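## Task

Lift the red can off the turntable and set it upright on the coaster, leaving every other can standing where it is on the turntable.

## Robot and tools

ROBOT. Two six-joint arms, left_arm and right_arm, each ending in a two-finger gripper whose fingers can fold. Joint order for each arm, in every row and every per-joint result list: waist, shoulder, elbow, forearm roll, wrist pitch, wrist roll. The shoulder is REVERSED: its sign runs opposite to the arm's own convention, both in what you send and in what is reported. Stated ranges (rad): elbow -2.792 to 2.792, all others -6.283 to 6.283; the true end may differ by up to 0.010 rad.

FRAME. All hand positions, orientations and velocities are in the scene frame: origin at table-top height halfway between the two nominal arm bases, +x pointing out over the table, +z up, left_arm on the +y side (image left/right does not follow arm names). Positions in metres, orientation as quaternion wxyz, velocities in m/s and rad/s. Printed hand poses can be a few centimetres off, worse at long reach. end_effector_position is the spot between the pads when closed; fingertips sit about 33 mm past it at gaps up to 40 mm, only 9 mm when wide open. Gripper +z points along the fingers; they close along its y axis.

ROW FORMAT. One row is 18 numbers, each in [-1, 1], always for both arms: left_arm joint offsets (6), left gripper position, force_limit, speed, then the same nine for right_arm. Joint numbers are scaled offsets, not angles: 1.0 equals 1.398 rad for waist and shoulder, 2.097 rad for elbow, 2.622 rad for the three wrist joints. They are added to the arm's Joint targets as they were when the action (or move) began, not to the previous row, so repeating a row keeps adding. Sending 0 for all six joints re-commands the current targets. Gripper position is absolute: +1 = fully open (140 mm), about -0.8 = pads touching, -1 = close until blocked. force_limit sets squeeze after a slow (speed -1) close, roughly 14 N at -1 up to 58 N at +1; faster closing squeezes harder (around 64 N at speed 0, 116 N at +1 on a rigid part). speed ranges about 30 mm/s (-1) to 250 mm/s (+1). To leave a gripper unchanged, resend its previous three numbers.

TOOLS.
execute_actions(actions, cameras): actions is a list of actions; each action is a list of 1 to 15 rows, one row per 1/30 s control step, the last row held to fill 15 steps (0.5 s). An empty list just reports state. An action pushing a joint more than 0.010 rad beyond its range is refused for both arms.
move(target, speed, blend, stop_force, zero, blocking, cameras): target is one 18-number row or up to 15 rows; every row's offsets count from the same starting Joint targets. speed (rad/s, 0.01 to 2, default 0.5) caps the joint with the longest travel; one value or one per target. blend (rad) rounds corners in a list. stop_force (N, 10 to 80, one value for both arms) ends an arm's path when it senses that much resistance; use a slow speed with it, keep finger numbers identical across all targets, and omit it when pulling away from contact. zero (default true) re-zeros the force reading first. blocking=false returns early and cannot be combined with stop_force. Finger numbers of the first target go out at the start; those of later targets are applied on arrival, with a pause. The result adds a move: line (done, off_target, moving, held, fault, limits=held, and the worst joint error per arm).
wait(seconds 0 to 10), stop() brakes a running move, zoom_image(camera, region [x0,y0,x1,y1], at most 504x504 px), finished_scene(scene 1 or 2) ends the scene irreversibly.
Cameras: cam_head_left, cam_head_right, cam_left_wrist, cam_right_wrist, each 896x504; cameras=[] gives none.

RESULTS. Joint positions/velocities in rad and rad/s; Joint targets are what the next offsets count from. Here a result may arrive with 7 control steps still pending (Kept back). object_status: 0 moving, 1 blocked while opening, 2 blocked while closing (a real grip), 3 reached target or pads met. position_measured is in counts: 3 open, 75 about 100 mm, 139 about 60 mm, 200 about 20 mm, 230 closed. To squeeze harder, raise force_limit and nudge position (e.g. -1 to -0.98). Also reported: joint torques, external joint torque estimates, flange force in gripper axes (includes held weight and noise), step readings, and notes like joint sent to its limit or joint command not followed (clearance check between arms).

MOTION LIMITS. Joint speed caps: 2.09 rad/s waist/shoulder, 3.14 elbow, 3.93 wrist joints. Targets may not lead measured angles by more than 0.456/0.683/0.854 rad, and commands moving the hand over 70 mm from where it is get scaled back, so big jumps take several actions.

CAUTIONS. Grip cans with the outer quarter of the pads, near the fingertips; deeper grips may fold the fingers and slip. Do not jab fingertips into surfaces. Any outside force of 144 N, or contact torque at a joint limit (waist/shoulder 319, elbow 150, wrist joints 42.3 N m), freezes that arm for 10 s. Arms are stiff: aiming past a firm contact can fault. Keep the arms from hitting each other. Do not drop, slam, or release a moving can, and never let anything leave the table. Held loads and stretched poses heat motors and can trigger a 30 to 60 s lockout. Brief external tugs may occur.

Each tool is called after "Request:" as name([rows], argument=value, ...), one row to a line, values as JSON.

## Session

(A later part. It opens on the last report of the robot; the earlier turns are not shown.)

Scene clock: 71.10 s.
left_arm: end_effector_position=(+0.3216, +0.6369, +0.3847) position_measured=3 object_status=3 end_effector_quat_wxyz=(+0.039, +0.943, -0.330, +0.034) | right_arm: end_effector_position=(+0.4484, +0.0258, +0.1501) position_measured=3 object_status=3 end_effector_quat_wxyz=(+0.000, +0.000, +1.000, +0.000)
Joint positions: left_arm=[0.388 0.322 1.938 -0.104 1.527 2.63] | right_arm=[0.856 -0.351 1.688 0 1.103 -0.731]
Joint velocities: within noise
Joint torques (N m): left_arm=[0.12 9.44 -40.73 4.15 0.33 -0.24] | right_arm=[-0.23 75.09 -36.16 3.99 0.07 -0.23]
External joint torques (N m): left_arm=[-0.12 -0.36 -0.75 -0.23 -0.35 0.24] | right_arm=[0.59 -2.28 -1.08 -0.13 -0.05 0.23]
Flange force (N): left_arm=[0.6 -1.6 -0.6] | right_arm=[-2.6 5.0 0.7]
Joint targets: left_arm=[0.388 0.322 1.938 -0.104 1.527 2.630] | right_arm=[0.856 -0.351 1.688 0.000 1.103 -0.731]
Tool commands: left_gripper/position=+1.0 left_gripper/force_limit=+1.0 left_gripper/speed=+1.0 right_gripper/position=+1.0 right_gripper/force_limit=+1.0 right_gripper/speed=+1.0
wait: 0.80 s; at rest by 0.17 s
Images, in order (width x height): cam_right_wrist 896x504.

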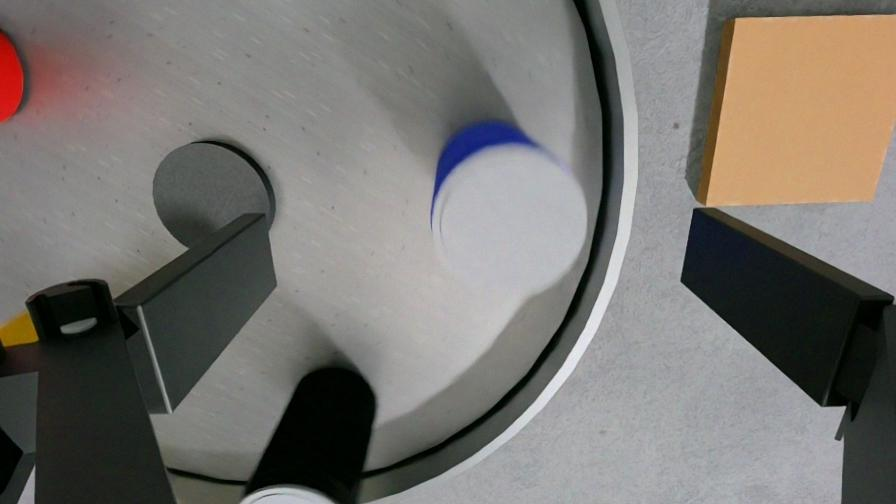

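Request:
execute_actions([
  [[0,0,0,0,0,0,1,1,1,-0.0015,0.0045,-0.0004,0,0.0027,-0.0008,0.33,0,0]],
], cameras=["cam_right_wrist"])

Request:
wait(seconds=1.5, cameras=["cam_right_wrist"])

Scene clock: 75.63 s.
left_arm: end_effector_position=(+0.3216, +0.6369, +0.3847) position_measured=3 object_status=3 end_effector_quat_wxyz=(+0.039, +0.943, -0.330, +0.034) | right_arm: end_effector_position=(+0.4483, +0.0235, +0.1552) position_measured=47 object_status=0 end_effector_quat_wxyz=(+0.000, +0.000, +1.000, +0.000)
Joint positions: left_arm=[0.388 0.322 1.938 -0.104 1.527 2.63] | right_arm=[0.854 -0.344 1.687 0 1.11 -0.733]
Joint velocities: within noise
Joint torques (N m): left_arm=[0.12 9.25 -40.75 4.14 0.35 -0.26] | right_arm=[-0.17 74.37 -36.42 4.03 0.03 -0.22]
External joint torques (N m): left_arm=[-0.1 -0.15 -0.75 -0.21 -0.37 0.27] | right_arm=[0.09 -2.35 -0.9 -0.17 0 0.22]
Flange force (N): left_arm=[0.3 -1.4 -0.6] | right_arm=[-3.0 4.4 0.8]
Joint targets: left_arm=[0.388 0.322 1.938 -0.104 1.527 2.630] | right_arm=[0.854 -0.344 1.687 0.000 1.110 -0.733]
Kept back: 7 steps.
Step readings (joint positions of left_arm | right_arm):
0: [0.388 0.322 1.938 -0.104 1.527 2.630] | [0.856 -0.351 1.688 0.000 1.103 -0.731]
1: [0.388 0.322 1.938 -0.104 1.527 2.630] | [0.856 -0.350 1.688 0.000 1.103 -0.731]
2: [0.388 0.322 1.938 -0.104 1.527 2.630] | [0.855 -0.349 1.688 0.000 1.105 -0.731]
4: [0.388 0.322 1.938 -0.104 1.527 2.630] | [0.854 -0.344 1.687 0.000 1.109 -0.732]
Images, in order (width x height): cam_right_wrist 896x504.

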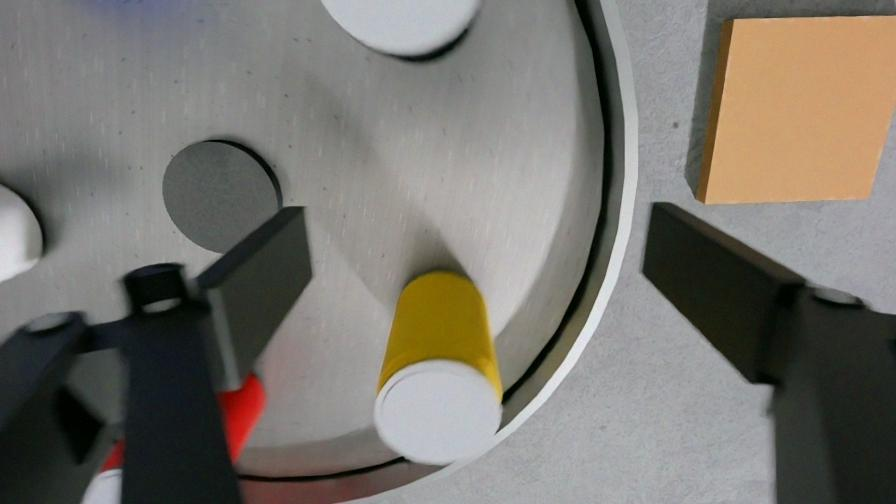

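Scene clock: 77.37 s.
left_arm: end_effector_position=(+0.3216, +0.6369, +0.3847) position_measured=3 object_status=3 end_effector_quat_wxyz=(+0.039, +0.943, -0.330, +0.034) | right_arm: end_effector_position=(+0.4483, +0.0234, +0.1550) position_measured=87 object_status=3 end_effector_quat_wxyz=(+0.000, +0.000, +1.000, +0.000)
Joint positions: left_arm=[0.388 0.322 1.938 -0.104 1.527 2.63] | right_arm=[0.854 -0.344 1.687 0 1.11 -0.733]
Joint velocities: within noise
Joint torques (N m): left_arm=[0.08 9.29 -40.72 4.14 0.34 -0.28] | right_arm=[-0.1 74.2 -36.36 4.07 0.08 -0.18]
External joint torques (N m): left_arm=[-0.05 -0.33 -0.73 -0.22 -0.37 0.28] | right_arm=[0.08 -1.89 -1.05 -0.19 -0.05 0.19]
Flange force (N): left_arm=[0.3 -1.7 -0.6] | right_arm=[-2.8 4.0 0.4]
Joint targets: left_arm=[0.388 0.322 1.938 -0.104 1.527 2.630] | right_arm=[0.854 -0.344 1.687 0.000 1.110 -0.733]
Tool commands: left_gripper/position=+1.0 left_gripper/force_limit=+1.0 left_gripper/speed=+1.0 right_gripper/position=+0.33 right_gripper/force_limit=+0.0 right_gripper/speed=+0.0
wait: 1.50 s; at rest by 0.10 s
Images, in order (width x height): cam_right_wrist 896x504.

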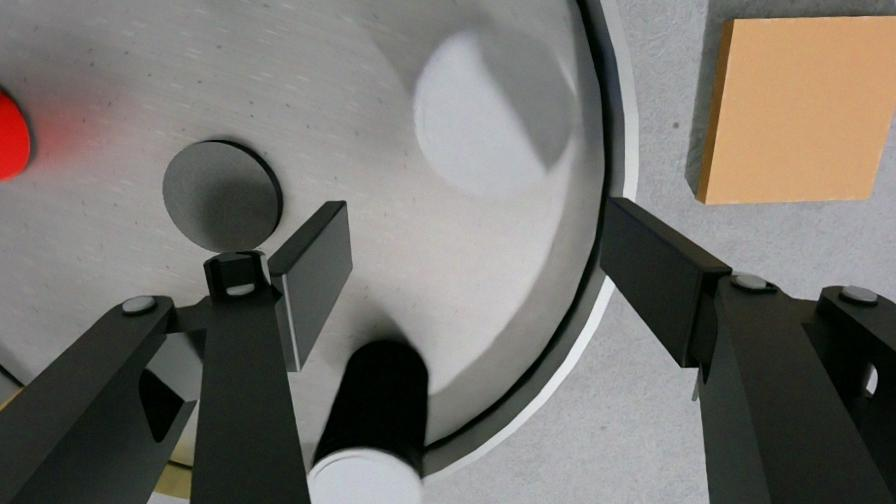

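Request:
wait(seconds=0, cameras=[])

Scene clock: 78.20 s.
left_arm: end_effector_position=(+0.3216, +0.6369, +0.3847) position_measured=3 object_status=3 end_effector_quat_wxyz=(+0.039, +0.943, -0.330, +0.034) | right_arm: end_effector_position=(+0.4483, +0.0234, +0.1550) position_measured=87 object_status=3 end_effector_quat_wxyz=(+0.000, +0.000, +1.000, +0.000)
Joint positions: left_arm=[0.388 0.322 1.938 -0.104 1.527 2.63] | right_arm=[0.854 -0.344 1.687 0 1.11 -0.733]
Joint velocities: within noise
Joint torques (N m): left_arm=[0.26 9.6 -40.76 4.17 0.34 -0.28] | right_arm=[-0.47 74.43 -36.25 4.08 0.09 -0.23]
External joint torques (N m): left_arm=[-0.3 -0.7 -0.71 -0.25 -0.37 0.28] | right_arm=[0.4 -2.53 -1.05 -0.22 -0.07 0.23]
Flange force (N): left_arm=[1.1 -2.0 -0.5] | right_arm=[-3.0 5.1 0.9]
Joint targets: left_arm=[0.388 0.322 1.938 -0.104 1.527 2.630] | right_arm=[0.854 -0.344 1.687 0.000 1.110 -0.733]
Tool commands: left_gripper/position=+1.0 left_gripper/force_limit=+1.0 left_gripper/speed=+1.0 right_gripper/position=+0.33 right_gripper/force_limit=+0.0 right_gripper/speed=+0.0
No camera images: "cameras" was empty.

Request:
wait(seconds=8.5, cameras=["cam_right_wrist"])

Scene clock: 86.90 s.
left_arm: end_effector_position=(+0.3216, +0.6369, +0.3847) position_measured=3 object_status=3 end_effector_quat_wxyz=(+0.039, +0.943, -0.330, +0.034) | right_arm: end_effector_position=(+0.4483, +0.0234, +0.1550) position_measured=87 object_status=3 end_effector_quat_wxyz=(+0.000, +0.000, +1.000, +0.000)
Joint positions: left_arm=[0.388 0.322 1.938 -0.104 1.527 2.63] | right_arm=[0.854 -0.344 1.687 0 1.11 -0.733]
Joint velocities: within noise
Joint torques (N m): left_arm=[0.29 9.43 -40.8 4.14 0.33 -0.27] | right_arm=[-0.52 74.55 -36.21 4.04 0.07 -0.21]
External joint torques (N m): left_arm=[-0.24 -0.12 -0.72 -0.23 -0.36 0.27] | right_arm=[0.18 -2.54 -1.16 -0.17 -0.04 0.21]
Flange force (N): left_arm=[0.6 -1.1 -0.6] | right_arm=[-3.4 5.1 0.8]
Joint targets: left_arm=[0.388 0.322 1.938 -0.104 1.527 2.630] | right_arm=[0.854 -0.344 1.687 0.000 1.110 -0.733]
Tool commands: left_gripper/position=+1.0 left_gripper/force_limit=+1.0 left_gripper/speed=+1.0 right_gripper/position=+0.33 right_gripper/force_limit=+0.0 right_gripper/speed=+0.0
wait: 8.50 s; at rest from the start
Images, in order (width x height): cam_right_wrist 896x504.

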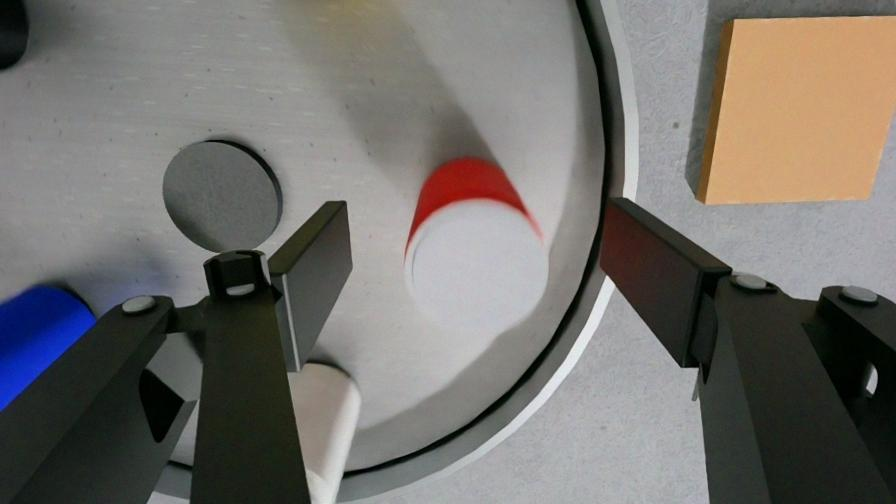

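Request:
wait(seconds=0, cameras=[])

Scene clock: 102.73 s.
left_arm: end_effector_position=(+0.3216, +0.6369, +0.3847) position_measured=3 object_status=3 end_effector_quat_wxyz=(+0.039, +0.943, -0.330, +0.034) | right_arm: end_effector_position=(+0.4483, +0.0234, +0.1550) position_measured=87 object_status=3 end_effector_quat_wxyz=(+0.000, +0.000, +1.000, +0.000)
Joint positions: left_arm=[0.388 0.322 1.938 -0.104 1.527 2.63] | right_arm=[0.854 -0.344 1.687 0 1.11 -0.733]
Joint velocities: within noise
Joint torques (N m): left_arm=[0.24 9.61 -40.75 4.15 0.36 -0.23] | right_arm=[-0.17 74.31 -36.22 4.06 0.04 -0.24]
External joint torques (N m): left_arm=[-0.13 -0.17 -0.8 -0.23 -0.38 0.23] | right_arm=[0.28 -2.06 -1.18 -0.19 -0.01 0.24]
Flange force (N): left_arm=[0.5 -1.4 -0.7] | right_arm=[-2.9 4.7 0.4]
Joint targets: left_arm=[0.388 0.322 1.938 -0.104 1.527 2.630] | right_arm=[0.854 -0.344 1.687 0.000 1.110 -0.733]
Tool commands: left_gripper/position=+1.0 left_gripper/force_limit=+1.0 left_gripper/speed=+1.0 right_gripper/position=+0.33 right_gripper/force_limit=+0.0 right_gripper/speed=+0.0
No camera images: "cameras" was empty.

Request:
wait(seconds=0, cameras=["cam_right_wrist"])

Scene clock: 105.43 s.
left_arm: end_effector_position=(+0.3216, +0.6369, +0.3847) position_measured=3 object_status=3 end_effector_quat_wxyz=(+0.039, +0.943, -0.330, +0.034) | right_arm: end_effector_position=(+0.4483, +0.0234, +0.1550) position_measured=87 object_status=3 end_effector_quat_wxyz=(+0.000, +0.000, +1.000, +0.000)
Joint positions: left_arm=[0.388 0.322 1.938 -0.104 1.527 2.63] | right_arm=[0.854 -0.344 1.687 0 1.11 -0.733]
Joint velocities: within noise
Joint torques (N m): left_arm=[-0.06 9.39 -40.75 4.15 0.34 -0.29] | right_arm=[-0.24 74.45 -36.28 4.04 0.08 -0.22]
External joint torques (N m): left_arm=[0.07 -0.29 -0.77 -0.23 -0.36 0.29] | right_arm=[0.25 -2.54 -1.01 -0.17 -0.06 0.22]
Flange force (N): left_arm=[-0.1 -1.9 -0.7] | right_arm=[-3.1 4.9 1.0]
Joint targets: left_arm=[0.388 0.322 1.938 -0.104 1.527 2.630] | right_arm=[0.854 -0.344 1.687 0.000 1.110 -0.733]
Tool commands: left_gripper/position=+1.0 left_gripper/force_limit=+1.0 left_gripper/speed=+1.0 right_gripper/position=+0.33 right_gripper/force_limit=+0.0 right_gripper/speed=+0.0
Images, in order (width x height): cam_right_wrist 896x504.

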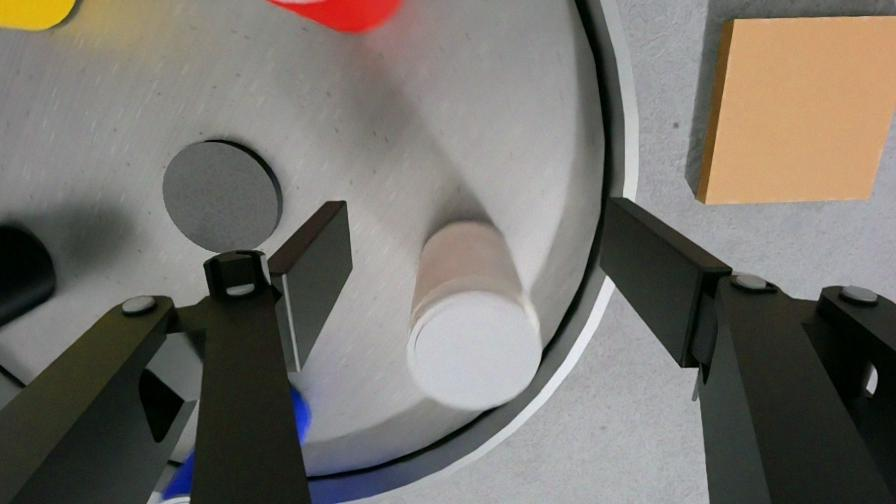

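Request:
wait(seconds=0.5, cameras=[])

Scene clock: 106.67 s.
left_arm: end_effector_position=(+0.3216, +0.6369, +0.3847) position_measured=3 object_status=3 end_effector_quat_wxyz=(+0.039, +0.943, -0.330, +0.034) | right_arm: end_effector_position=(+0.4483, +0.0234, +0.1550) position_measured=87 object_status=3 end_effector_quat_wxyz=(+0.000, +0.000, +1.000, +0.000)
Joint positions: left_arm=[0.388 0.322 1.938 -0.104 1.527 2.63] | right_arm=[0.854 -0.344 1.687 0 1.11 -0.733]
Joint velocities: within noise
Joint torques (N m): left_arm=[0.19 9.34 -40.72 4.15 0.33 -0.25] | right_arm=[-0.52 74.54 -36.21 4.07 0.09 -0.27]
External joint torques (N m): left_arm=[-0.23 -0.44 -0.74 -0.24 -0.35 0.25] | right_arm=[0.82 -2.18 -1.18 -0.19 -0.06 0.27]
Flange force (N): left_arm=[0.8 -1.6 -0.6] | right_arm=[-2.4 5.3 0.5]
Joint targets: left_arm=[0.388 0.322 1.938 -0.104 1.527 2.630] | right_arm=[0.854 -0.344 1.687 0.000 1.110 -0.733]
Tool commands: left_gripper/position=+1.0 left_gripper/force_limit=+1.0 left_gripper/speed=+1.0 right_gripper/position=+0.33 right_gripper/force_limit=+0.0 right_gripper/speed=+0.0
wait: 0.50 s; at rest from the start
No camera images: "cameras" was empty.

Request:
wait(seconds=5.3, cameras=[])

Request:
execute_actions([
  [[9,0,0,0,0,0,1,1,1,0,0,0,0,0,0,-1,0,0]],
  [[0,0,0,0,0,0,1,1,1,0,0,0,0,0,0,-1,0,0],[0,0,0,0,0,0,1,1,1,0.001,-0.001,-0.002,0,0.001,0,-1,0,0],[0,0,0,0,0,0,1,1,1,0.003,-0.002,-0.006,0,0.004,0,-1,0,0],[0,0,0,0,0,0,1,1,1,0.006,-0.003,-0.013,0,0.008,0,-1,0,0],[0,0,0,0,0,0,1,1,1,0.011,-0.006,-0.022,0,0.014,0,-1,0,0],[0,0,0,0,0,0,1,1,1,0.016,-0.009,-0.033,0,0.022,0,-1,0,0],[0,0,0,0,0,0,1,1,1,0.022,-0.012,-0.046,0,0.03,0,-1,0,0],[0,0,0,0,0,0,1,1,1,0.028,-0.016,-0.059,0,0.039,0,-1,0,0],[0,0,0,0,0,0,1,1,1,0.034,-0.019,-0.071,0,0.047,0,-1,0,0],[0,0,0,0,0,0,1,1,1,0.04,-0.022,-0.082,0,0.054,0,-1,0,0],[0,0,0,0,0,0,1,1,1,0.044,-0.025,-0.092,0,0.06,0,-1,0,0],[0,0,0,0,0,0,1,1,1,0.047,-0.026,-0.098,0,0.065,0,-1,0,0],[0,0,0,0,0,0,1,1,1,0.049,-0.027,-0.102,0,0.067,0,-1,0,0],[0,0,0,0,0,0,1,1,1,0.05,-0.028,-0.104,0,0.069,0,-1,0,0]],
], cameras=["cam_right_wrist"])

Request:
wait(seconds=0.3, cameras=["cam_right_wrist"])

Scene clock: 112.73 s.
left_arm: end_effector_position=(+0.3216, +0.6369, +0.3847) position_measured=3 object_status=3 end_effector_quat_wxyz=(+0.039, +0.943, -0.330, +0.034) | right_arm: end_effector_position=(+0.4483, +0.0234, +0.1550) position_measured=87 object_status=3 end_effector_quat_wxyz=(+0.000, +0.000, +1.000, +0.000)
Joint positions: left_arm=[0.388 0.322 1.938 -0.104 1.527 2.63] | right_arm=[0.854 -0.344 1.687 0 1.11 -0.733]
Joint velocities: within noise
Joint torques (N m): left_arm=[0.17 9.34 -40.8 4.16 0.35 -0.23] | right_arm=[-0.27 74.21 -36.29 4.05 0.07 -0.24]
External joint torques (N m): left_arm=[-0.22 -0.53 -0.64 -0.24 -0.38 0.23] | right_arm=[0.6 -2.34 -0.96 -0.18 -0.05 0.24]
Flange force (N): left_arm=[0.9 -1.7 -0.4] | right_arm=[-2.5 4.9 0.8]
Joint targets: left_arm=[0.388 0.322 1.938 -0.104 1.527 2.630] | right_arm=[0.854 -0.344 1.687 0.000 1.110 -0.733]
Tool commands: left_gripper/position=+1.0 left_gripper/force_limit=+1.0 left_gripper/speed=+1.0 right_gripper/position=+0.33 right_gripper/force_limit=+0.0 right_gripper/speed=+0.0
wait: 5.30 s; at rest from the start
No camera images: "cameras" was empty.

action 0: every number in an action must lie in [-1, 1]

Scene clock: 113.03 s.
left_arm: end_effector_position=(+0.3216, +0.6369, +0.3847) position_measured=3 object_status=3 end_effector_quat_wxyz=(+0.039, +0.943, -0.330, +0.034) | right_arm: end_effector_position=(+0.4483, +0.0234, +0.1550) position_measured=87 object_status=3 end_effector_quat_wxyz=(+0.000, +0.000, +1.000, +0.000)
Joint positions: left_arm=[0.388 0.322 1.938 -0.104 1.527 2.63] | right_arm=[0.854 -0.344 1.687 0 1.11 -0.733]
Joint velocities: within noise
Joint torques (N m): left_arm=[0.06 9.24 -40.79 4.12 0.35 -0.29] | right_arm=[-0.3 74.14 -36.32 4.09 0.09 -0.26]
External joint torques (N m): left_arm=[0.02 0.24 -0.79 -0.19 -0.37 0.29] | right_arm=[0.27 -2.23 -0.98 -0.22 -0.07 0.26]
Flange force (N): left_arm=[-0.3 -1.0 -0.7] | right_arm=[-2.8 4.6 0.8]
Joint targets: left_arm=[0.388 0.322 1.938 -0.104 1.527 2.630] | right_arm=[0.854 -0.344 1.687 0.000 1.110 -0.733]
Tool commands: left_gripper/position=+1.0 left_gripper/force_limit=+1.0 left_gripper/speed=+1.0 right_gripper/position=+0.33 right_gripper/force_limit=+0.0 right_gripper/speed=+0.0
wait: 0.30 s; at rest by 0.17 s
Images, in order (width x height): cam_right_wrist 896x504.

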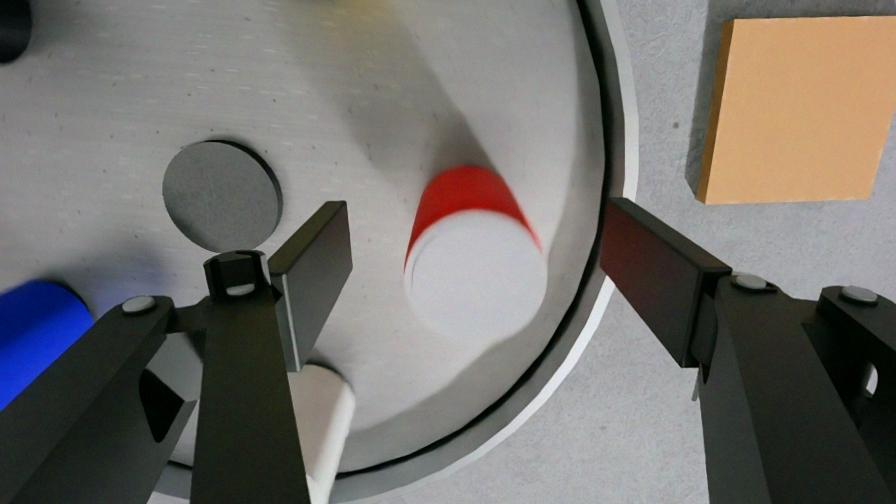

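Request:
wait(seconds=0, cameras=[])

Scene clock: 114.20 s.
left_arm: end_effector_position=(+0.3216, +0.6369, +0.3847) position_measured=3 object_status=3 end_effector_quat_wxyz=(+0.039, +0.943, -0.330, +0.034) | right_arm: end_effector_position=(+0.4483, +0.0234, +0.1550) position_measured=87 object_status=3 end_effector_quat_wxyz=(+0.000, +0.000, +1.000, +0.000)
Joint positions: left_arm=[0.388 0.322 1.938 -0.104 1.527 2.63] | right_arm=[0.854 -0.344 1.687 0 1.11 -0.733]
Joint velocities: within noise
Joint torques (N m): left_arm=[0.29 9.39 -40.68 4.13 0.34 -0.28] | right_arm=[-0.28 74.43 -36.39 4.05 0.1 -0.26]
External joint torques (N m): left_arm=[-0.36 -0.5 -0.76 -0.23 -0.36 0.28] | right_arm=[0.52 -2.37 -0.93 -0.18 -0.08 0.26]
Flange force (N): left_arm=[1.1 -1.6 -0.6] | right_arm=[-2.6 4.9 0.9]
Joint targets: left_arm=[0.388 0.322 1.938 -0.104 1.527 2.630] | right_arm=[0.854 -0.344 1.687 0.000 1.110 -0.733]
Tool commands: left_gripper/position=+1.0 left_gripper/force_limit=+1.0 left_gripper/speed=+1.0 right_gripper/position=+0.33 right_gripper/force_limit=+0.0 right_gripper/speed=+0.0
No camera images: "cameras" was empty.

Request:
wait(seconds=4.08, cameras=[])

Request:
execute_actions([
  [[0,0,0,0,0,0,1,1,1,0,0,0,0,0,0,-1,0,0]],
  [[0,0,0,0,0,0,1,1,1,0,0,0,0,0,0,-1,0,0],[0,0,0,0,0,0,1,1,1,0.001,-0.001,-0.002,0,0.001,0,-1,0,0],[0,0,0,0,0,0,1,1,1,0.003,-0.002,-0.006,0,0.004,0,-1,0,0],[0,0,0,0,0,0,1,1,1,0.006,-0.003,-0.013,0,0.008,0,-1,0,0],[0,0,0,0,0,0,1,1,1,0.011,-0.006,-0.022,0,0.014,0,-1,0,0],[0,0,0,0,0,0,1,1,1,0.016,-0.009,-0.033,0,0.022,0,-1,0,0],[0,0,0,0,0,0,1,1,1,0.022,-0.012,-0.046,0,0.03,0,-1,0,0],[0,0,0,0,0,0,1,1,1,0.028,-0.016,-0.059,0,0.039,0,-1,0,0],[0,0,0,0,0,0,1,1,1,0.034,-0.019,-0.071,0,0.047,0,-1,0,0],[0,0,0,0,0,0,1,1,1,0.04,-0.022,-0.082,0,0.054,0,-1,0,0],[0,0,0,0,0,0,1,1,1,0.044,-0.025,-0.092,0,0.06,0,-1,0,0],[0,0,0,0,0,0,1,1,1,0.047,-0.026,-0.098,0,0.065,0,-1,0,0],[0,0,0,0,0,0,1,1,1,0.049,-0.027,-0.102,0,0.067,0,-1,0,0],[0,0,0,0,0,0,1,1,1,0.05,-0.028,-0.104,0,0.069,0,-1,0,0]],
], cameras=["cam_right_wrist"])

Request:
wait(seconds=0.3, cameras=["cam_right_wrist"])

Scene clock: 119.27 s.
left_arm: end_effector_position=(+0.3216, +0.6369, +0.3847) position_measured=3 object_status=3 end_effector_quat_wxyz=(+0.039, +0.943, -0.330, +0.034) | right_arm: end_effector_position=(+0.4483, +0.0234, +0.1550) position_measured=87 object_status=3 end_effector_quat_wxyz=(+0.000, +0.000, +1.000, +0.000)
Joint positions: left_arm=[0.388 0.322 1.938 -0.104 1.527 2.63] | right_arm=[0.854 -0.344 1.687 0 1.11 -0.733]
Joint velocities: within noise
Joint torques (N m): left_arm=[0.24 9.36 -40.85 4.14 0.36 -0.25] | right_arm=[-0.33 74.33 -36.3 4.08 0.12 -0.25]
External joint torques (N m): left_arm=[-0.23 -0.11 -0.7 -0.21 -0.38 0.25] | right_arm=[0.33 -2.59 -0.95 -0.22 -0.1 0.25]
Flange force (N): left_arm=[0.6 -1.1 -0.5] | right_arm=[-3.0 4.9 1.1]
Joint targets: left_arm=[0.388 0.322 1.938 -0.104 1.527 2.630] | right_arm=[0.854 -0.344 1.687 0.000 1.110 -0.733]
Tool commands: left_gripper/position=+1.0 left_gripper/force_limit=+1.0 left_gripper/speed=+1.0 right_gripper/position=+0.33 right_gripper/force_limit=+0.0 right_gripper/speed=+0.0
wait: 4.10 s; at rest from the start
No camera images: "cameras" was empty.

Scene clock: 120.03 s.
left_arm: end_effector_position=(+0.3216, +0.6369, +0.3847) position_measured=3 object_status=3 end_effector_quat_wxyz=(+0.039, +0.943, -0.330, +0.034) | right_arm: end_effector_position=(+0.4493, +0.0463, +0.1785) position_measured=233 object_status=0 end_effector_quat_wxyz=(+0.000, -0.010, +1.000, +0.000) end_effector_velocity=(+0.004, +0.219, +0.235) end_effector_angular_velocity=(-0.004, +0.003, +0.192)
Joint positions: left_arm=[0.388 0.322 1.938 -0.104 1.527 2.63] | right_arm=[0.874 -0.355 1.625 0 1.16 -0.733]
Joint velocities: left_arm=[within noise] | right_arm=[0.193 -0.109 -0.614 0 0.51 0]
Joint torques (N m): left_arm=[0.24 9.48 -40.65 4.13 0.35 -0.27] | right_arm=[5.28 84.89 -42.22 5.05 -0.35 -0.21]
External joint torques (N m): left_arm=[-0.22 -0.62 -0.77 -0.22 -0.38 0.28] | right_arm=[-1.59 -3.08 -3.07 -0.25 0.14 0.21]
External joint torques at the end of the 1st action: left_arm=[-0.12 -0.21 -0.74 -0.23 -0.36 0.28] | right_arm=[0.22 -2.35 -1.04 -0.18 -0.06 0.24]
Flange force (N): left_arm=[0.9 -2.0 -0.6] | right_arm=[-8.4 7.4 -1.5]
Flange force at the end of the 1st action (N): left_arm=[0.3 -1.5 -0.6] | right_arm=[-3.1 4.7 0.8]
Joint targets: left_arm=[0.388 0.322 1.938 -0.104 1.527 2.630] | right_arm=[0.924 -0.383 1.469 0.000 1.290 -0.733]
Kept back: 7 steps.
Step readings (joint positions of left_arm | right_arm; steps 1 to 15: 1st action; 16 to 23: 2nd action):
0: [0.388 0.322 1.938 -0.104 1.527 2.630] | [0.854 -0.344 1.687 0.000 1.110 -0.733]
1: [0.388 0.322 1.938 -0.104 1.527 2.630] | [0.854 -0.344 1.687 0.000 1.110 -0.733]
2: [0.388 0.322 1.938 -0.104 1.527 2.630] | [0.854 -0.344 1.687 0.000 1.110 -0.733]
4: [0.388 0.322 1.938 -0.104 1.527 2.630] | [0.854 -0.344 1.687 0.000 1.110 -0.733]
8: [0.388 0.322 1.938 -0.104 1.527 2.630] | [0.854 -0.344 1.687 0.000 1.110 -0.733]
15: [0.388 0.322 1.938 -0.104 1.527 2.630] | [0.854 -0.344 1.687 0.000 1.110 -0.733]
16: [0.388 0.322 1.938 -0.104 1.527 2.630] | [0.854 -0.344 1.687 0.000 1.110 -0.733]
17: [0.388 0.322 1.938 -0.104 1.527 2.630] | [0.854 -0.344 1.687 0.000 1.110 -0.733]
19: [0.388 0.322 1.938 -0.104 1.527 2.630] | [0.856 -0.346 1.680 0.000 1.115 -0.733]
Images, in order (width x height): cam_right_wrist 896x504.

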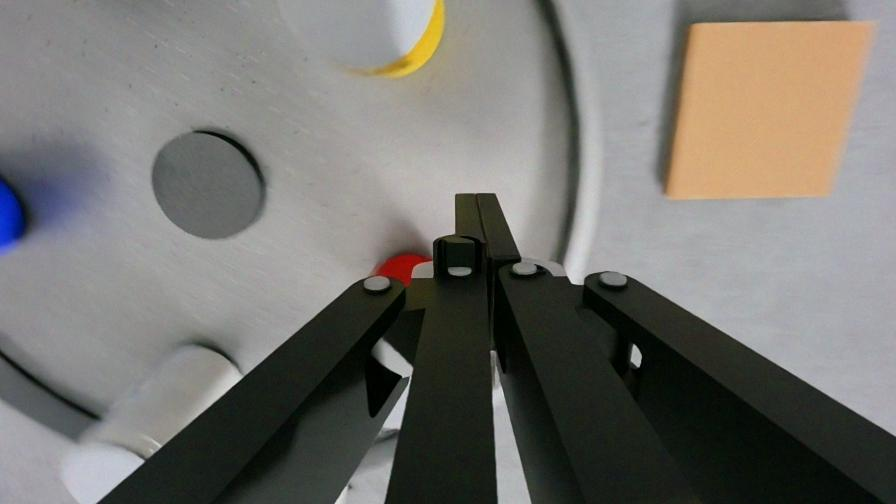

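Scene clock: 120.57 s.
left_arm: end_effector_position=(+0.3216, +0.6369, +0.3847) position_measured=3 object_status=3 end_effector_quat_wxyz=(+0.039, +0.943, -0.330, +0.034) | right_arm: end_effector_position=(+0.4447, +0.0994, +0.2394) position_measured=233 object_status=3 end_effector_quat_wxyz=(+0.000, -0.035, +0.999, -0.001)
Joint positions: left_arm=[0.388 0.322 1.938 -0.104 1.527 2.63] | right_arm=[0.924 -0.383 1.469 0 1.29 -0.733]
Joint velocities: within noise
Joint torques (N m): left_arm=[0.11 9.39 -40.71 4.14 0.34 -0.27] | right_arm=[-0.11 81.19 -38.82 4.36 0.14 -0.2]
External joint torques (N m): left_arm=[-0.17 -0.64 -0.7 -0.23 -0.36 0.27] | right_arm=[0.04 -2.85 -1.16 -0.22 -0.12 0.2]
Flange force (N): left_arm=[0.8 -2.0 -0.5] | right_arm=[-4.2 5.6 0.1]
Joint targets: left_arm=[0.388 0.322 1.938 -0.104 1.527 2.630] | right_arm=[0.924 -0.383 1.469 0.000 1.290 -0.733]
Tool commands: left_gripper/position=+1.0 left_gripper/force_limit=+1.0 left_gripper/speed=+1.0 right_gripper/position=-1.0 right_gripper/force_limit=+0.0 right_gripper/speed=+0.0
wait: 0.30 s; at rest by 0.20 s
Images, in order (width x height): cam_right_wrist 896x504.

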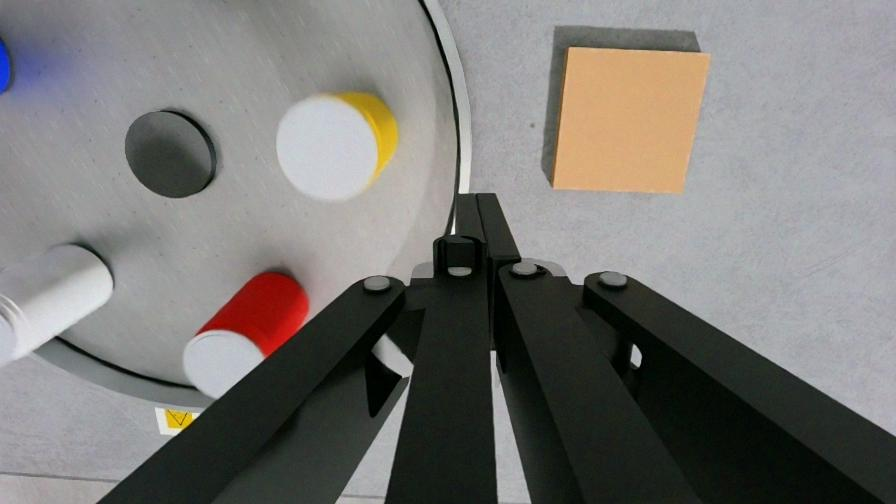

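Request:
move([
  [0,0,0,0,0,0,1,1,1,-0.0501,0.0648,0.0595,0,-0.0132,0,0.33,0,0],
  [0,0,0,0,0,0,1,1,1,-0.0501,0.0279,0.104,0,-0.0687,0,0.33,0,0],
], speed=0.2, blend=0.02, cameras=["cam_right_wrist"])

Scene clock: 128.30 s.
left_arm: end_effector_position=(+0.3216, +0.6369, +0.3847) position_measured=3 object_status=3 end_effector_quat_wxyz=(+0.039, +0.943, -0.330, +0.034) | right_arm: end_effector_position=(+0.4482, +0.0232, +0.1549) position_measured=87 object_status=3 end_effector_quat_wxyz=(+0.000, +0.000, +1.000, +0.000)
Joint positions: left_arm=[0.388 0.322 1.938 -0.104 1.527 2.63] | right_arm=[0.854 -0.344 1.687 0 1.11 -0.733]
Joint velocities: within noise
Joint torques (N m): left_arm=[0.12 9.37 -40.92 4.11 0.34 -0.25] | right_arm=[-0.14 74.32 -35.66 4.06 0.06 -0.22]
External joint torques (N m): left_arm=[-0.09 -0.1 -0.59 -0.2 -0.36 0.25] | right_arm=[0.44 -2.16 -1.65 -0.18 -0.04 0.21]
Flange force (N): left_arm=[0.2 -1.1 -0.4] | right_arm=[-3.4 5.7 0.0]
Joint targets: left_arm=[0.388 0.322 1.938 -0.104 1.527 2.630] | right_arm=[0.854 -0.344 1.687 0.000 1.110 -0.733]
move: done
Images, in order (width x height): cam_right_wrist 896x504.

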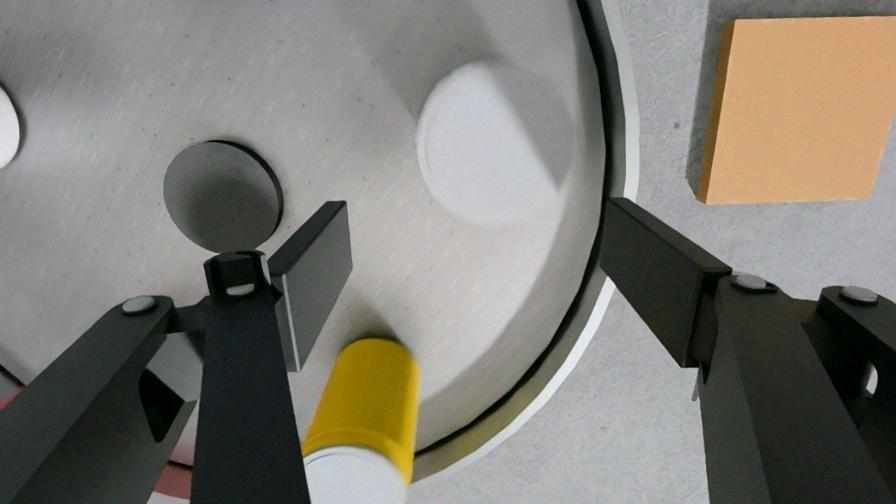

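Request:
wait(seconds=3.9, cameras=["cam_right_wrist"])

Scene clock: 132.40 s.
left_arm: end_effector_position=(+0.3216, +0.6369, +0.3847) position_measured=3 object_status=3 end_effector_quat_wxyz=(+0.039, +0.943, -0.330, +0.034) | right_arm: end_effector_position=(+0.4482, +0.0232, +0.1549) position_measured=87 object_status=3 end_effector_quat_wxyz=(+0.000, +0.000, +1.000, +0.000)
Joint positions: left_arm=[0.388 0.322 1.938 -0.104 1.527 2.63] | right_arm=[0.854 -0.344 1.687 0 1.11 -0.733]
Joint velocities: within noise
Joint torques (N m): left_arm=[0.26 9.37 -40.72 4.14 0.36 -0.27] | right_arm=[-0.17 74.35 -36.21 4.05 0.07 -0.24]
External joint torques (N m): left_arm=[-0.28 -0.41 -0.79 -0.21 -0.39 0.27] | right_arm=[0.67 -2.3 -1.07 -0.17 -0.04 0.24]
Flange force (N): left_arm=[0.9 -1.6 -0.6] | right_arm=[-2.5 5.1 0.7]
Joint targets: left_arm=[0.388 0.322 1.938 -0.104 1.527 2.630] | right_arm=[0.854 -0.344 1.687 0.000 1.110 -0.733]
Tool commands: left_gripper/position=+1.0 left_gripper/force_limit=+1.0 left_gripper/speed=+1.0 right_gripper/position=+0.33 right_gripper/force_limit=+0.0 right_gripper/speed=+0.0
wait: 3.90 s; at rest from the start
Images, in order (width x height): cam_right_wrist 896x504.

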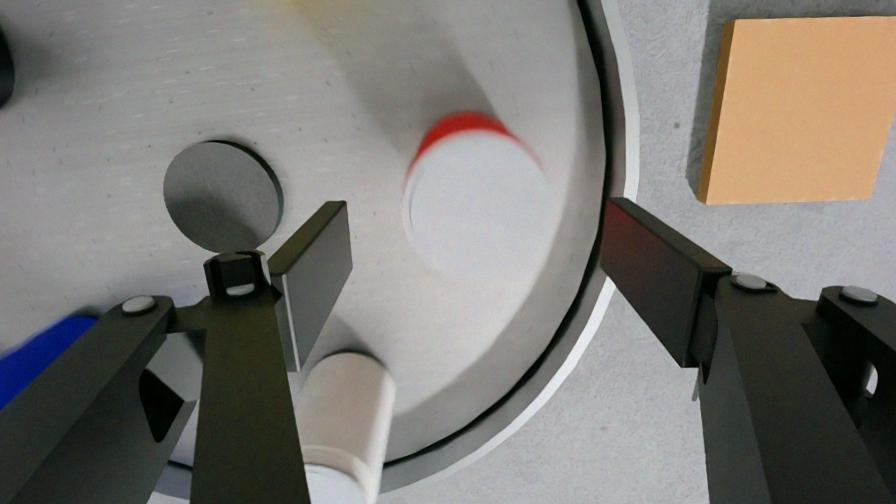

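Request:
wait(seconds=0, cameras=[])

Scene clock: 133.20 s.
left_arm: end_effector_position=(+0.3216, +0.6369, +0.3847) position_measured=3 object_status=3 end_effector_quat_wxyz=(+0.039, +0.943, -0.330, +0.034) | right_arm: end_effector_position=(+0.4482, +0.0232, +0.1549) position_measured=87 object_status=3 end_effector_quat_wxyz=(+0.000, +0.000, +1.000, +0.000)
Joint positions: left_arm=[0.388 0.322 1.938 -0.104 1.527 2.63] | right_arm=[0.854 -0.344 1.687 0 1.11 -0.733]
Joint velocities: within noise
Joint torques (N m): left_arm=[0.25 9.34 -40.72 4.13 0.31 -0.28] | right_arm=[-0.03 74.42 -36.1 4.05 0.05 -0.25]
External joint torques (N m): left_arm=[-0.33 -0.78 -0.66 -0.22 -0.34 0.29] | right_arm=[-0.01 -2.53 -1.18 -0.19 -0.02 0.25]
Flange force (N): left_arm=[1.2 -2.0 -0.4] | right_arm=[-3.6 5.0 0.7]
Joint targets: left_arm=[0.388 0.322 1.938 -0.104 1.527 2.630] | right_arm=[0.854 -0.344 1.687 0.000 1.110 -0.733]
Tool commands: left_gripper/position=+1.0 left_gripper/force_limit=+1.0 left_gripper/speed=+1.0 right_gripper/position=+0.33 right_gripper/force_limit=+0.0 right_gripper/speed=+0.0
No camera images: "cameras" was empty.

Request:
wait(seconds=4.69, cameras=[])

Request:
execute_actions([
  [[9,0,0,0,0,0,1,1,1,0,0,0,0,0,0,-1,0,0]],
  [[0,0,0,0,0,0,1,1,1,0,0,0,0,0,0,-1,0,0],[0,0,0,0,0,0,1,1,1,0.001,-0.001,-0.002,0,0.001,0,-1,0,0],[0,0,0,0,0,0,1,1,1,0.003,-0.002,-0.006,0,0.004,0,-1,0,0],[0,0,0,0,0,0,1,1,1,0.006,-0.003,-0.013,0,0.008,0,-1,0,0],[0,0,0,0,0,0,1,1,1,0.011,-0.006,-0.022,0,0.014,0,-1,0,0],[0,0,0,0,0,0,1,1,1,0.016,-0.009,-0.033,0,0.022,0,-1,0,0],[0,0,0,0,0,0,1,1,1,0.022,-0.012,-0.046,0,0.03,0,-1,0,0],[0,0,0,0,0,0,1,1,1,0.028,-0.016,-0.059,0,0.039,0,-1,0,0],[0,0,0,0,0,0,1,1,1,0.034,-0.019,-0.071,0,0.047,0,-1,0,0],[0,0,0,0,0,0,1,1,1,0.04,-0.022,-0.082,0,0.054,0,-1,0,0],[0,0,0,0,0,0,1,1,1,0.044,-0.025,-0.092,0,0.06,0,-1,0,0],[0,0,0,0,0,0,1,1,1,0.047,-0.026,-0.098,0,0.065,0,-1,0,0],[0,0,0,0,0,0,1,1,1,0.049,-0.027,-0.102,0,0.067,0,-1,0,0],[0,0,0,0,0,0,1,1,1,0.05,-0.028,-0.104,0,0.069,0,-1,0,0]],
], cameras=["cam_right_wrist"])

Request:
wait(seconds=0.3, cameras=["cam_right_wrist"])

Scene clock: 138.97 s.
left_arm: end_effector_position=(+0.3216, +0.6369, +0.3847) position_measured=3 object_status=3 end_effector_quat_wxyz=(+0.039, +0.943, -0.330, +0.034) | right_arm: end_effector_position=(+0.4482, +0.0232, +0.1549) position_measured=87 object_status=3 end_effector_quat_wxyz=(+0.000, +0.000, +1.000, +0.000)
Joint positions: left_arm=[0.388 0.322 1.938 -0.104 1.527 2.63] | right_arm=[0.854 -0.344 1.687 0 1.11 -0.733]
Joint velocities: within noise
Joint torques (N m): left_arm=[0.17 9.49 -40.7 4.16 0.35 -0.26] | right_arm=[-0.24 74.42 -36.27 4.07 0.07 -0.24]
External joint torques (N m): left_arm=[-0.21 -0.79 -0.74 -0.24 -0.38 0.26] | right_arm=[0.24 -2.2 -1.11 -0.19 -0.05 0.24]
Flange force (N): left_arm=[1.0 -2.2 -0.5] | right_arm=[-3.0 4.7 0.6]
Joint targets: left_arm=[0.388 0.322 1.938 -0.104 1.527 2.630] | right_arm=[0.854 -0.344 1.687 0.000 1.110 -0.733]
Tool commands: left_gripper/position=+1.0 left_gripper/force_limit=+1.0 left_gripper/speed=+1.0 right_gripper/position=+0.33 right_gripper/force_limit=+0.0 right_gripper/speed=+0.0
wait: 4.70 s; at rest from the start
No camera images: "cameras" was empty.

action 0: every number in an action must lie in [-1, 1]

Scene clock: 139.27 s.
left_arm: end_effector_position=(+0.3216, +0.6369, +0.3847) position_measured=3 object_status=3 end_effector_quat_wxyz=(+0.039, +0.943, -0.330, +0.034) | right_arm: end_effector_position=(+0.4482, +0.0232, +0.1549) position_measured=87 object_status=3 end_effector_quat_wxyz=(+0.000, +0.000, +1.000, +0.000)
Joint positions: left_arm=[0.388 0.322 1.938 -0.104 1.527 2.63] | right_arm=[0.854 -0.344 1.687 0 1.11 -0.733]
Joint velocities: within noise
Joint torques (N m): left_arm=[0.2 9.4 -40.73 4.15 0.35 -0.28] | right_arm=[-0.36 74.46 -36.26 4.04 0.07 -0.22]
External joint torques (N m): left_arm=[-0.19 -0.24 -0.78 -0.24 -0.37 0.28] | right_arm=[0.41 -2.28 -1.09 -0.17 -0.04 0.22]
Flange force (N): left_arm=[0.6 -1.4 -0.6] | right_arm=[-2.9 4.9 0.7]
Joint targets: left_arm=[0.388 0.322 1.938 -0.104 1.527 2.630] | right_arm=[0.854 -0.344 1.687 0.000 1.110 -0.733]
Tool commands: left_gripper/position=+1.0 left_gripper/force_limit=+1.0 left_gripper/speed=+1.0 right_gripper/position=+0.33 right_gripper/force_limit=+0.0 right_gripper/speed=+0.0
wait: 0.30 s; at rest by 0.17 s
Images, in order (width x height): cam_right_wrist 896x504.

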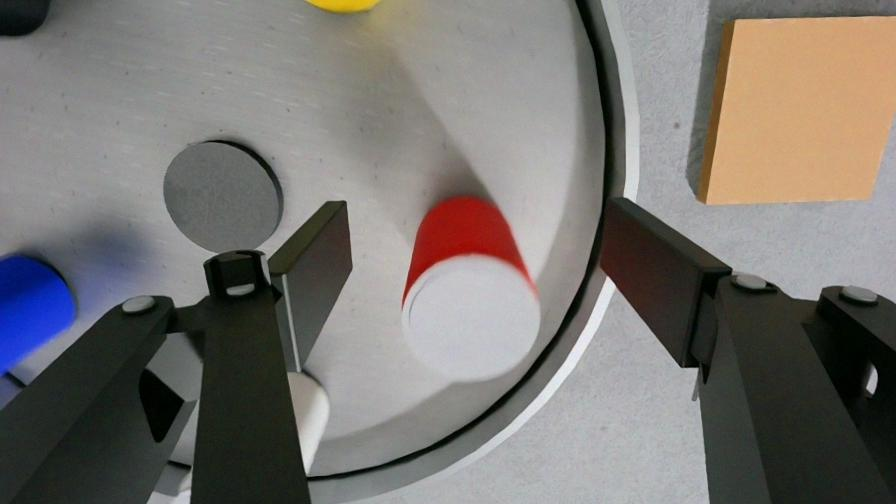

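Request:
wait(seconds=0, cameras=[])

Scene clock: 142.80 s.
left_arm: end_effector_position=(+0.3216, +0.6369, +0.3847) position_measured=3 object_status=3 end_effector_quat_wxyz=(+0.039, +0.943, -0.330, +0.034) | right_arm: end_effector_position=(+0.4482, +0.0232, +0.1549) position_measured=87 object_status=3 end_effector_quat_wxyz=(+0.000, +0.000, +1.000, +0.000)
Joint positions: left_arm=[0.388 0.322 1.938 -0.104 1.527 2.63] | right_arm=[0.854 -0.344 1.687 0 1.11 -0.733]
Joint velocities: within noise
Joint torques (N m): left_arm=[0.06 9.41 -40.73 4.14 0.32 -0.26] | right_arm=[-0.16 74.51 -36.36 4.06 0.11 -0.19]
External joint torques (N m): left_arm=[-0.09 -0.41 -0.76 -0.23 -0.35 0.26] | right_arm=[0.05 -2.42 -0.99 -0.19 -0.09 0.19]
Flange force (N): left_arm=[0.5 -1.8 -0.7] | right_arm=[-3.2 4.5 0.9]
Joint targets: left_arm=[0.388 0.322 1.938 -0.104 1.527 2.630] | right_arm=[0.854 -0.344 1.687 0.000 1.110 -0.733]
Tool commands: left_gripper/position=+1.0 left_gripper/force_limit=+1.0 left_gripper/speed=+1.0 right_gripper/position=+0.33 right_gripper/force_limit=+0.0 right_gripper/speed=+0.0
No camera images: "cameras" was empty.

Request:
wait(seconds=1, cameras=[])

Request:
execute_actions([
  [[9,0,0,0,0,0,1,1,1,0,0,0,0,0,0,-1,0,0]],
  [[0,0,0,0,0,0,1,1,1,0.05,-0.028,-0.104,0,0.069,0,-1,0,0]],
], cameras=["cam_right_wrist"])

Scene clock: 144.00 s.
left_arm: end_effector_position=(+0.3216, +0.6369, +0.3847) position_measured=3 object_status=3 end_effector_quat_wxyz=(+0.039, +0.943, -0.330, +0.034) | right_arm: end_effector_position=(+0.4482, +0.0232, +0.1549) position_measured=87 object_status=3 end_effector_quat_wxyz=(+0.000, +0.000, +1.000, +0.000)
Joint positions: left_arm=[0.388 0.322 1.938 -0.104 1.527 2.63] | right_arm=[0.854 -0.344 1.687 0 1.11 -0.733]
Joint velocities: within noise
Joint torques (N m): left_arm=[0.11 9.57 -40.8 4.15 0.36 -0.25] | right_arm=[-0.11 74.42 -36.33 4.04 0.08 -0.24]
External joint torques (N m): left_arm=[-0.1 -0.39 -0.71 -0.24 -0.38 0.25] | right_arm=[-0.03 -2.18 -1.06 -0.18 -0.05 0.24]
Flange force (N): left_arm=[0.5 -1.7 -0.5] | right_arm=[-3.1 4.3 0.6]
Joint targets: left_arm=[0.388 0.322 1.938 -0.104 1.527 2.630] | right_arm=[0.854 -0.344 1.687 0.000 1.110 -0.733]
Tool commands: left_gripper/position=+1.0 left_gripper/force_limit=+1.0 left_gripper/speed=+1.0 right_gripper/position=+0.33 right_gripper/force_limit=+0.0 right_gripper/speed=+0.0
wait: 1.00 s; at rest from the start
No camera images: "cameras" was empty.

action 0: every number in an action must lie in [-1, 1]

Request:
wait(seconds=1, cameras=[])

Request:
execute_actions([
  [[9,0,0,0,0,0,1,1,1,0,0,0,0,0,0,-1,0,0]],
  [[0,0,0,0,0,0,1,1,1,0.05,-0.028,-0.104,0,0.069,0,-1,0,0]],
], cameras=["cam_right_wrist"])

Scene clock: 145.33 s.
left_arm: end_effector_position=(+0.3216, +0.6369, +0.3847) position_measured=3 object_status=3 end_effector_quat_wxyz=(+0.039, +0.943, -0.330, +0.034) | right_arm: end_effector_position=(+0.4482, +0.0232, +0.1549) position_measured=87 object_status=3 end_effector_quat_wxyz=(+0.000, +0.000, +1.000, +0.000)
Joint positions: left_arm=[0.388 0.322 1.938 -0.104 1.527 2.63] | right_arm=[0.854 -0.344 1.687 0 1.11 -0.733]
Joint velocities: within noise
Joint torques (N m): left_arm=[0.03 9.2 -40.78 4.12 0.35 -0.27] | right_arm=[-0.1 74.5 -36.24 4.04 0.06 -0.23]
External joint torques (N m): left_arm=[0.04 0.3 -0.8 -0.19 -0.37 0.28] | right_arm=[0.44 -1.83 -1.23 -0.15 -0.04 0.22]
Flange force (N): left_arm=[-0.3 -0.9 -0.8] | right_arm=[-2.6 4.6 0.2]
Joint targets: left_arm=[0.388 0.322 1.938 -0.104 1.527 2.630] | right_arm=[0.854 -0.344 1.687 0.000 1.110 -0.733]
Tool commands: left_gripper/position=+1.0 left_gripper/force_limit=+1.0 left_gripper/speed=+1.0 right_gripper/position=+0.33 right_gripper/force_limit=+0.0 right_gripper/speed=+0.0
wait: 1.00 s; at rest from the start
No camera images: "cameras" was empty.

action 0: every number in an action must lie in [-1, 1]

Request:
wait(seconds=0, cameras=[])

Scene clock: 145.43 s.
left_arm: end_effector_position=(+0.3216, +0.6369, +0.3847) position_measured=3 object_status=3 end_effector_quat_wxyz=(+0.039, +0.943, -0.330, +0.034) | right_arm: end_effector_position=(+0.4482, +0.0232, +0.1549) position_measured=87 object_status=3 end_effector_quat_wxyz=(+0.000, +0.000, +1.000, +0.000)
Joint positions: left_arm=[0.388 0.322 1.938 -0.104 1.527 2.63] | right_arm=[0.854 -0.344 1.687 0 1.11 -0.733]
Joint velocities: within noise
Joint torques (N m): left_arm=[0.15 9.27 -40.73 4.14 0.33 -0.25] | right_arm=[0.02 74.62 -36.17 4.09 0.07 -0.25]
External joint torques (N m): left_arm=[-0.1 0.11 -0.83 -0.22 -0.36 0.25] | right_arm=[-0.08 -2.64 -1.13 -0.23 -0.04 0.25]
Flange force (N): left_arm=[0.2 -1.0 -0.8] | right_arm=[-3.7 4.9 0.9]
Joint targets: left_arm=[0.388 0.322 1.938 -0.104 1.527 2.630] | right_arm=[0.854 -0.344 1.687 0.000 1.110 -0.733]
Tool commands: left_gripper/position=+1.0 left_gripper/force_limit=+1.0 left_gripper/speed=+1.0 right_gripper/position=+0.33 right_gripper/force_limit=+0.0 right_gripper/speed=+0.0
No camera images: "cameras" was empty.

Request:
wait(seconds=1, cameras=[])

Request:
execute_actions([
  [[9,0,0,0,0,0,1,1,1,0,0,0,0,0,0,-1,0,0]],
  [[0,0,0,0,0,0,1,1,1,0.05,-0.028,-0.104,0,0.069,0,-1,0,0]],
], cameras=["cam_right_wrist"])

Scene clock: 146.80 s.
left_arm: end_effector_position=(+0.3216, +0.6369, +0.3847) position_measured=3 object_status=3 end_effector_quat_wxyz=(+0.039, +0.943, -0.330, +0.034) | right_arm: end_effector_position=(+0.4482, +0.0232, +0.1549) position_measured=87 object_status=3 end_effector_quat_wxyz=(+0.000, +0.000, +1.000, +0.000)
Joint positions: left_arm=[0.388 0.322 1.938 -0.104 1.527 2.63] | right_arm=[0.854 -0.344 1.687 0 1.11 -0.733]
Joint velocities: within noise
Joint torques (N m): left_arm=[-0.16 9.63 -40.74 4.18 0.33 -0.26] | right_arm=[-0.09 74.04 -36.15 4.08 0.09 -0.32]
External joint torques (N m): left_arm=[0.19 -0.37 -0.74 -0.27 -0.35 0.26] | right_arm=[0.24 -1.64 -1.26 -0.2 -0.07 0.32]
Flange force (N): left_arm=[-0.2 -2.1 -0.7] | right_arm=[-2.6 4.4 0.1]
Joint targets: left_arm=[0.388 0.322 1.938 -0.104 1.527 2.630] | right_arm=[0.854 -0.344 1.687 0.000 1.110 -0.733]
Tool commands: left_gripper/position=+1.0 left_gripper/force_limit=+1.0 left_gripper/speed=+1.0 right_gripper/position=+0.33 right_gripper/force_limit=+0.0 right_gripper/speed=+0.0
wait: 1.00 s; at rest from the start
No camera images: "cameras" was empty.

action 0: every number in an action must lie in [-1, 1]

Request:
move(target=[0,0,0,0,0,0.01144,1,1,1,0,0,0,0,0,0,0.33,0,0], speed=0.01, blocking=false, cameras=[])

Scene clock: 149.50 s.
left_arm: end_effector_position=(+0.3216, +0.6369, +0.3847) position_measured=3 object_status=3 end_effector_quat_wxyz=(+0.039, +0.942, -0.332, +0.034) end_effector_velocity=(+0.000, +0.000, +0.000) end_effector_angular_velocity=(+0.000, -0.001, -0.010) | right_arm: end_effector_position=(+0.4482, +0.0232, +0.1549) position_measured=87 object_status=3 end_effector_quat_wxyz=(+0.000, +0.000, +1.000, +0.000)
Joint positions: left_arm=[0.388 0.322 1.938 -0.104 1.527 2.634] | right_arm=[0.854 -0.344 1.687 0 1.11 -0.733]
Joint velocities: left_arm=[-0.001 0 0 0 0 0.01] | right_arm=[within noise]
Joint torques (N m): left_arm=[0.13 9.33 -40.83 4.1 0.34 0.05] | right_arm=[-0.61 74.53 -36.35 4.09 0.07 -0.21]
External joint torques (N m): left_arm=[-0.13 -0.35 -0.66 -0.18 -0.36 -0.05] | right_arm=[0.71 -2.15 -1.06 -0.21 -0.05 0.21]
Flange force (N): left_arm=[1.2 -1.1 -0.4] | right_arm=[-2.4 5.0 0.6]
Joint targets: left_arm=[0.388 0.322 1.938 -0.104 1.527 2.635] | right_arm=[0.854 -0.344 1.687 0.000 1.110 -0.733]
Tool commands: left_gripper/position=+1.0 left_gripper/force_limit=+1.0 left_gripper/speed=+1.0 right_gripper/position=+0.33 right_gripper/force_limit=+0.0 right_gripper/speed=+0.0
move: running; left_arm: the wrist roll is farthest, 0.026 rad from its target
No camera images: "cameras" was empty.

Request:
wait(seconds=10, cameras=[])

Request:
wait(seconds=0.5, cameras=["cam_right_wrist"])

Scene clock: 152.23 s.
left_arm: end_effector_position=(+0.3216, +0.6369, +0.3847) position_measured=3 object_status=3 end_effector_quat_wxyz=(+0.039, +0.937, -0.344, +0.034) | right_arm: end_effector_position=(+0.4482, +0.0232, +0.1549) position_measured=87 object_status=3 end_effector_quat_wxyz=(+0.000, +0.000, +1.000, +0.000)
Joint positions: left_arm=[0.388 0.322 1.938 -0.104 1.527 2.66] | right_arm=[0.854 -0.344 1.687 0 1.11 -0.733]
Joint velocities: within noise
Joint torques (N m): left_arm=[0 9.49 -40.75 4.13 0.34 -0.25] | right_arm=[0.02 74.21 -36.1 4.04 0.05 -0.22]
External joint torques (N m): left_arm=[-0.05 -0.44 -0.73 -0.22 -0.36 0.25] | right_arm=[-0.04 -2.08 -1.25 -0.17 -0.02 0.22]
Flange force (N): left_arm=[0.4 -1.9 -0.6] | right_arm=[-3.3 4.5 0.3]
Joint targets: left_arm=[0.388 0.322 1.938 -0.104 1.527 2.660] | right_arm=[0.854 -0.344 1.687 0.000 1.110 -0.733]
Tool commands: left_gripper/position=+1.0 left_gripper/force_limit=+1.0 left_gripper/speed=+1.0 right_gripper/position=+0.33 right_gripper/force_limit=+0.0 right_gripper/speed=+0.0
earlier move: done
wait: 2.57 of 10 s (the move ended)
No camera images: "cameras" was empty.

Scene clock: 152.73 s.
left_arm: end_effector_position=(+0.3216, +0.6369, +0.3847) position_measured=3 object_status=3 end_effector_quat_wxyz=(+0.039, +0.937, -0.344, +0.034) | right_arm: end_effector_position=(+0.4482, +0.0232, +0.1549) position_measured=87 object_status=3 end_effector_quat_wxyz=(+0.000, +0.000, +1.000, +0.000)
Joint positions: left_arm=[0.388 0.322 1.938 -0.104 1.527 2.66] | right_arm=[0.854 -0.344 1.687 0 1.11 -0.733]
Joint velocities: within noise
Joint torques (N m): left_arm=[0.08 9.26 -40.76 4.18 0.34 -0.27] | right_arm=[-0.25 74.28 -36.26 4.08 0.04 -0.24]
External joint torques (N m): left_arm=[-0.11 -0.29 -0.7 -0.26 -0.37 0.27] | right_arm=[0.23 -2.16 -1.09 -0.21 -0.01 0.24]
Flange force (N): left_arm=[0.3 -1.5 -0.5] | right_arm=[-2.9 4.6 0.5]
Joint targets: left_arm=[0.388 0.322 1.938 -0.104 1.527 2.660] | right_arm=[0.854 -0.344 1.687 0.000 1.110 -0.733]
Tool commands: left_gripper/position=+1.0 left_gripper/force_limit=+1.0 left_gripper/speed=+1.0 right_gripper/position=+0.33 right_gripper/force_limit=+0.0 right_gripper/speed=+0.0
wait: 0.50 s; at rest by 0.17 s
Images, in order (width x height): cam_right_wrist 896x504.

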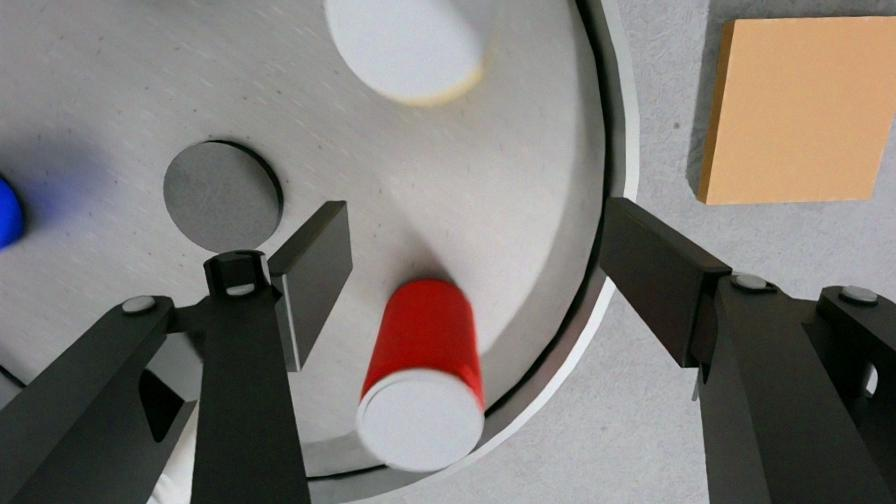

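Request:
wait(seconds=6.6, cameras=[])

Request:
move(target=[0,0,0,0,0,-0.01144,1,1,1,0,0,0,0,0,0,0.33,0,0], speed=0.01, blocking=false, cameras=[])

Scene clock: 160.23 s.
left_arm: end_effector_position=(+0.3216, +0.6369, +0.3847) position_measured=3 object_status=3 end_effector_quat_wxyz=(+0.039, +0.937, -0.344, +0.034) | right_arm: end_effector_position=(+0.4482, +0.0232, +0.1549) position_measured=87 object_status=3 end_effector_quat_wxyz=(+0.000, +0.000, +1.000, +0.000)
Joint positions: left_arm=[0.388 0.322 1.938 -0.104 1.527 2.66] | right_arm=[0.854 -0.344 1.687 0 1.11 -0.733]
Joint velocities: within noise
Joint torques (N m): left_arm=[0.11 9.47 -40.77 4.13 0.35 -0.3] | right_arm=[0.03 74.62 -36.23 4.07 0.07 -0.23]
External joint torques (N m): left_arm=[-0.09 -0.34 -0.73 -0.21 -0.37 0.3] | right_arm=[0.14 -2.69 -1.06 -0.2 -0.04 0.23]
Flange force (N): left_arm=[0.3 -1.7 -0.6] | right_arm=[-3.4 5.1 1.0]
Joint targets: left_arm=[0.388 0.322 1.938 -0.104 1.527 2.660] | right_arm=[0.854 -0.344 1.687 0.000 1.110 -0.733]
Tool commands: left_gripper/position=+1.0 left_gripper/force_limit=+1.0 left_gripper/speed=+1.0 right_gripper/position=+0.33 right_gripper/force_limit=+0.0 right_gripper/speed=+0.0
wait: 6.60 s; at rest from the start
No camera images: "cameras" was empty.

Scene clock: 160.73 s.
left_arm: end_effector_position=(+0.3216, +0.6369, +0.3847) position_measured=3 object_status=3 end_effector_quat_wxyz=(+0.039, +0.938, -0.342, +0.034) end_effector_velocity=(+0.000, +0.000, +0.000) end_effector_angular_velocity=(+0.000, -0.001, +0.009) | right_arm: end_effector_position=(+0.4482, +0.0232, +0.1549) position_measured=87 object_status=3 end_effector_quat_wxyz=(+0.000, +0.000, +1.000, +0.000)
Joint positions: left_arm=[0.388 0.322 1.938 -0.104 1.527 2.655] | right_arm=[0.854 -0.344 1.687 0 1.11 -0.733]
Joint velocities: left_arm=[0 0.001 0 0 -0.001 -0.009] | right_arm=[within noise]
Joint torques (N m): left_arm=[0.16 9.29 -40.74 4.15 0.35 0.15] | right_arm=[-0.47 74.53 -36.27 4.08 0.11 -0.22]
External joint torques (N m): left_arm=[-0.14 -0.03 -0.79 -0.23 -0.37 -0.15] | right_arm=[0.18 -2.03 -1.22 -0.2 -0.09 0.22]
Flange force (N): left_arm=[1.3 -0.6 -0.6] | right_arm=[-3.0 4.6 0.4]
Joint targets: left_arm=[0.388 0.322 1.938 -0.104 1.527 2.655] | right_arm=[0.854 -0.344 1.687 0.000 1.110 -0.733]
Tool commands: left_gripper/position=+1.0 left_gripper/force_limit=+1.0 left_gripper/speed=+1.0 right_gripper/position=+0.33 right_gripper/force_limit=+0.0 right_gripper/speed=+0.0
move: running; left_arm: the wrist roll is farthest, 0.025 rad from its target
No camera images: "cameras" was empty.


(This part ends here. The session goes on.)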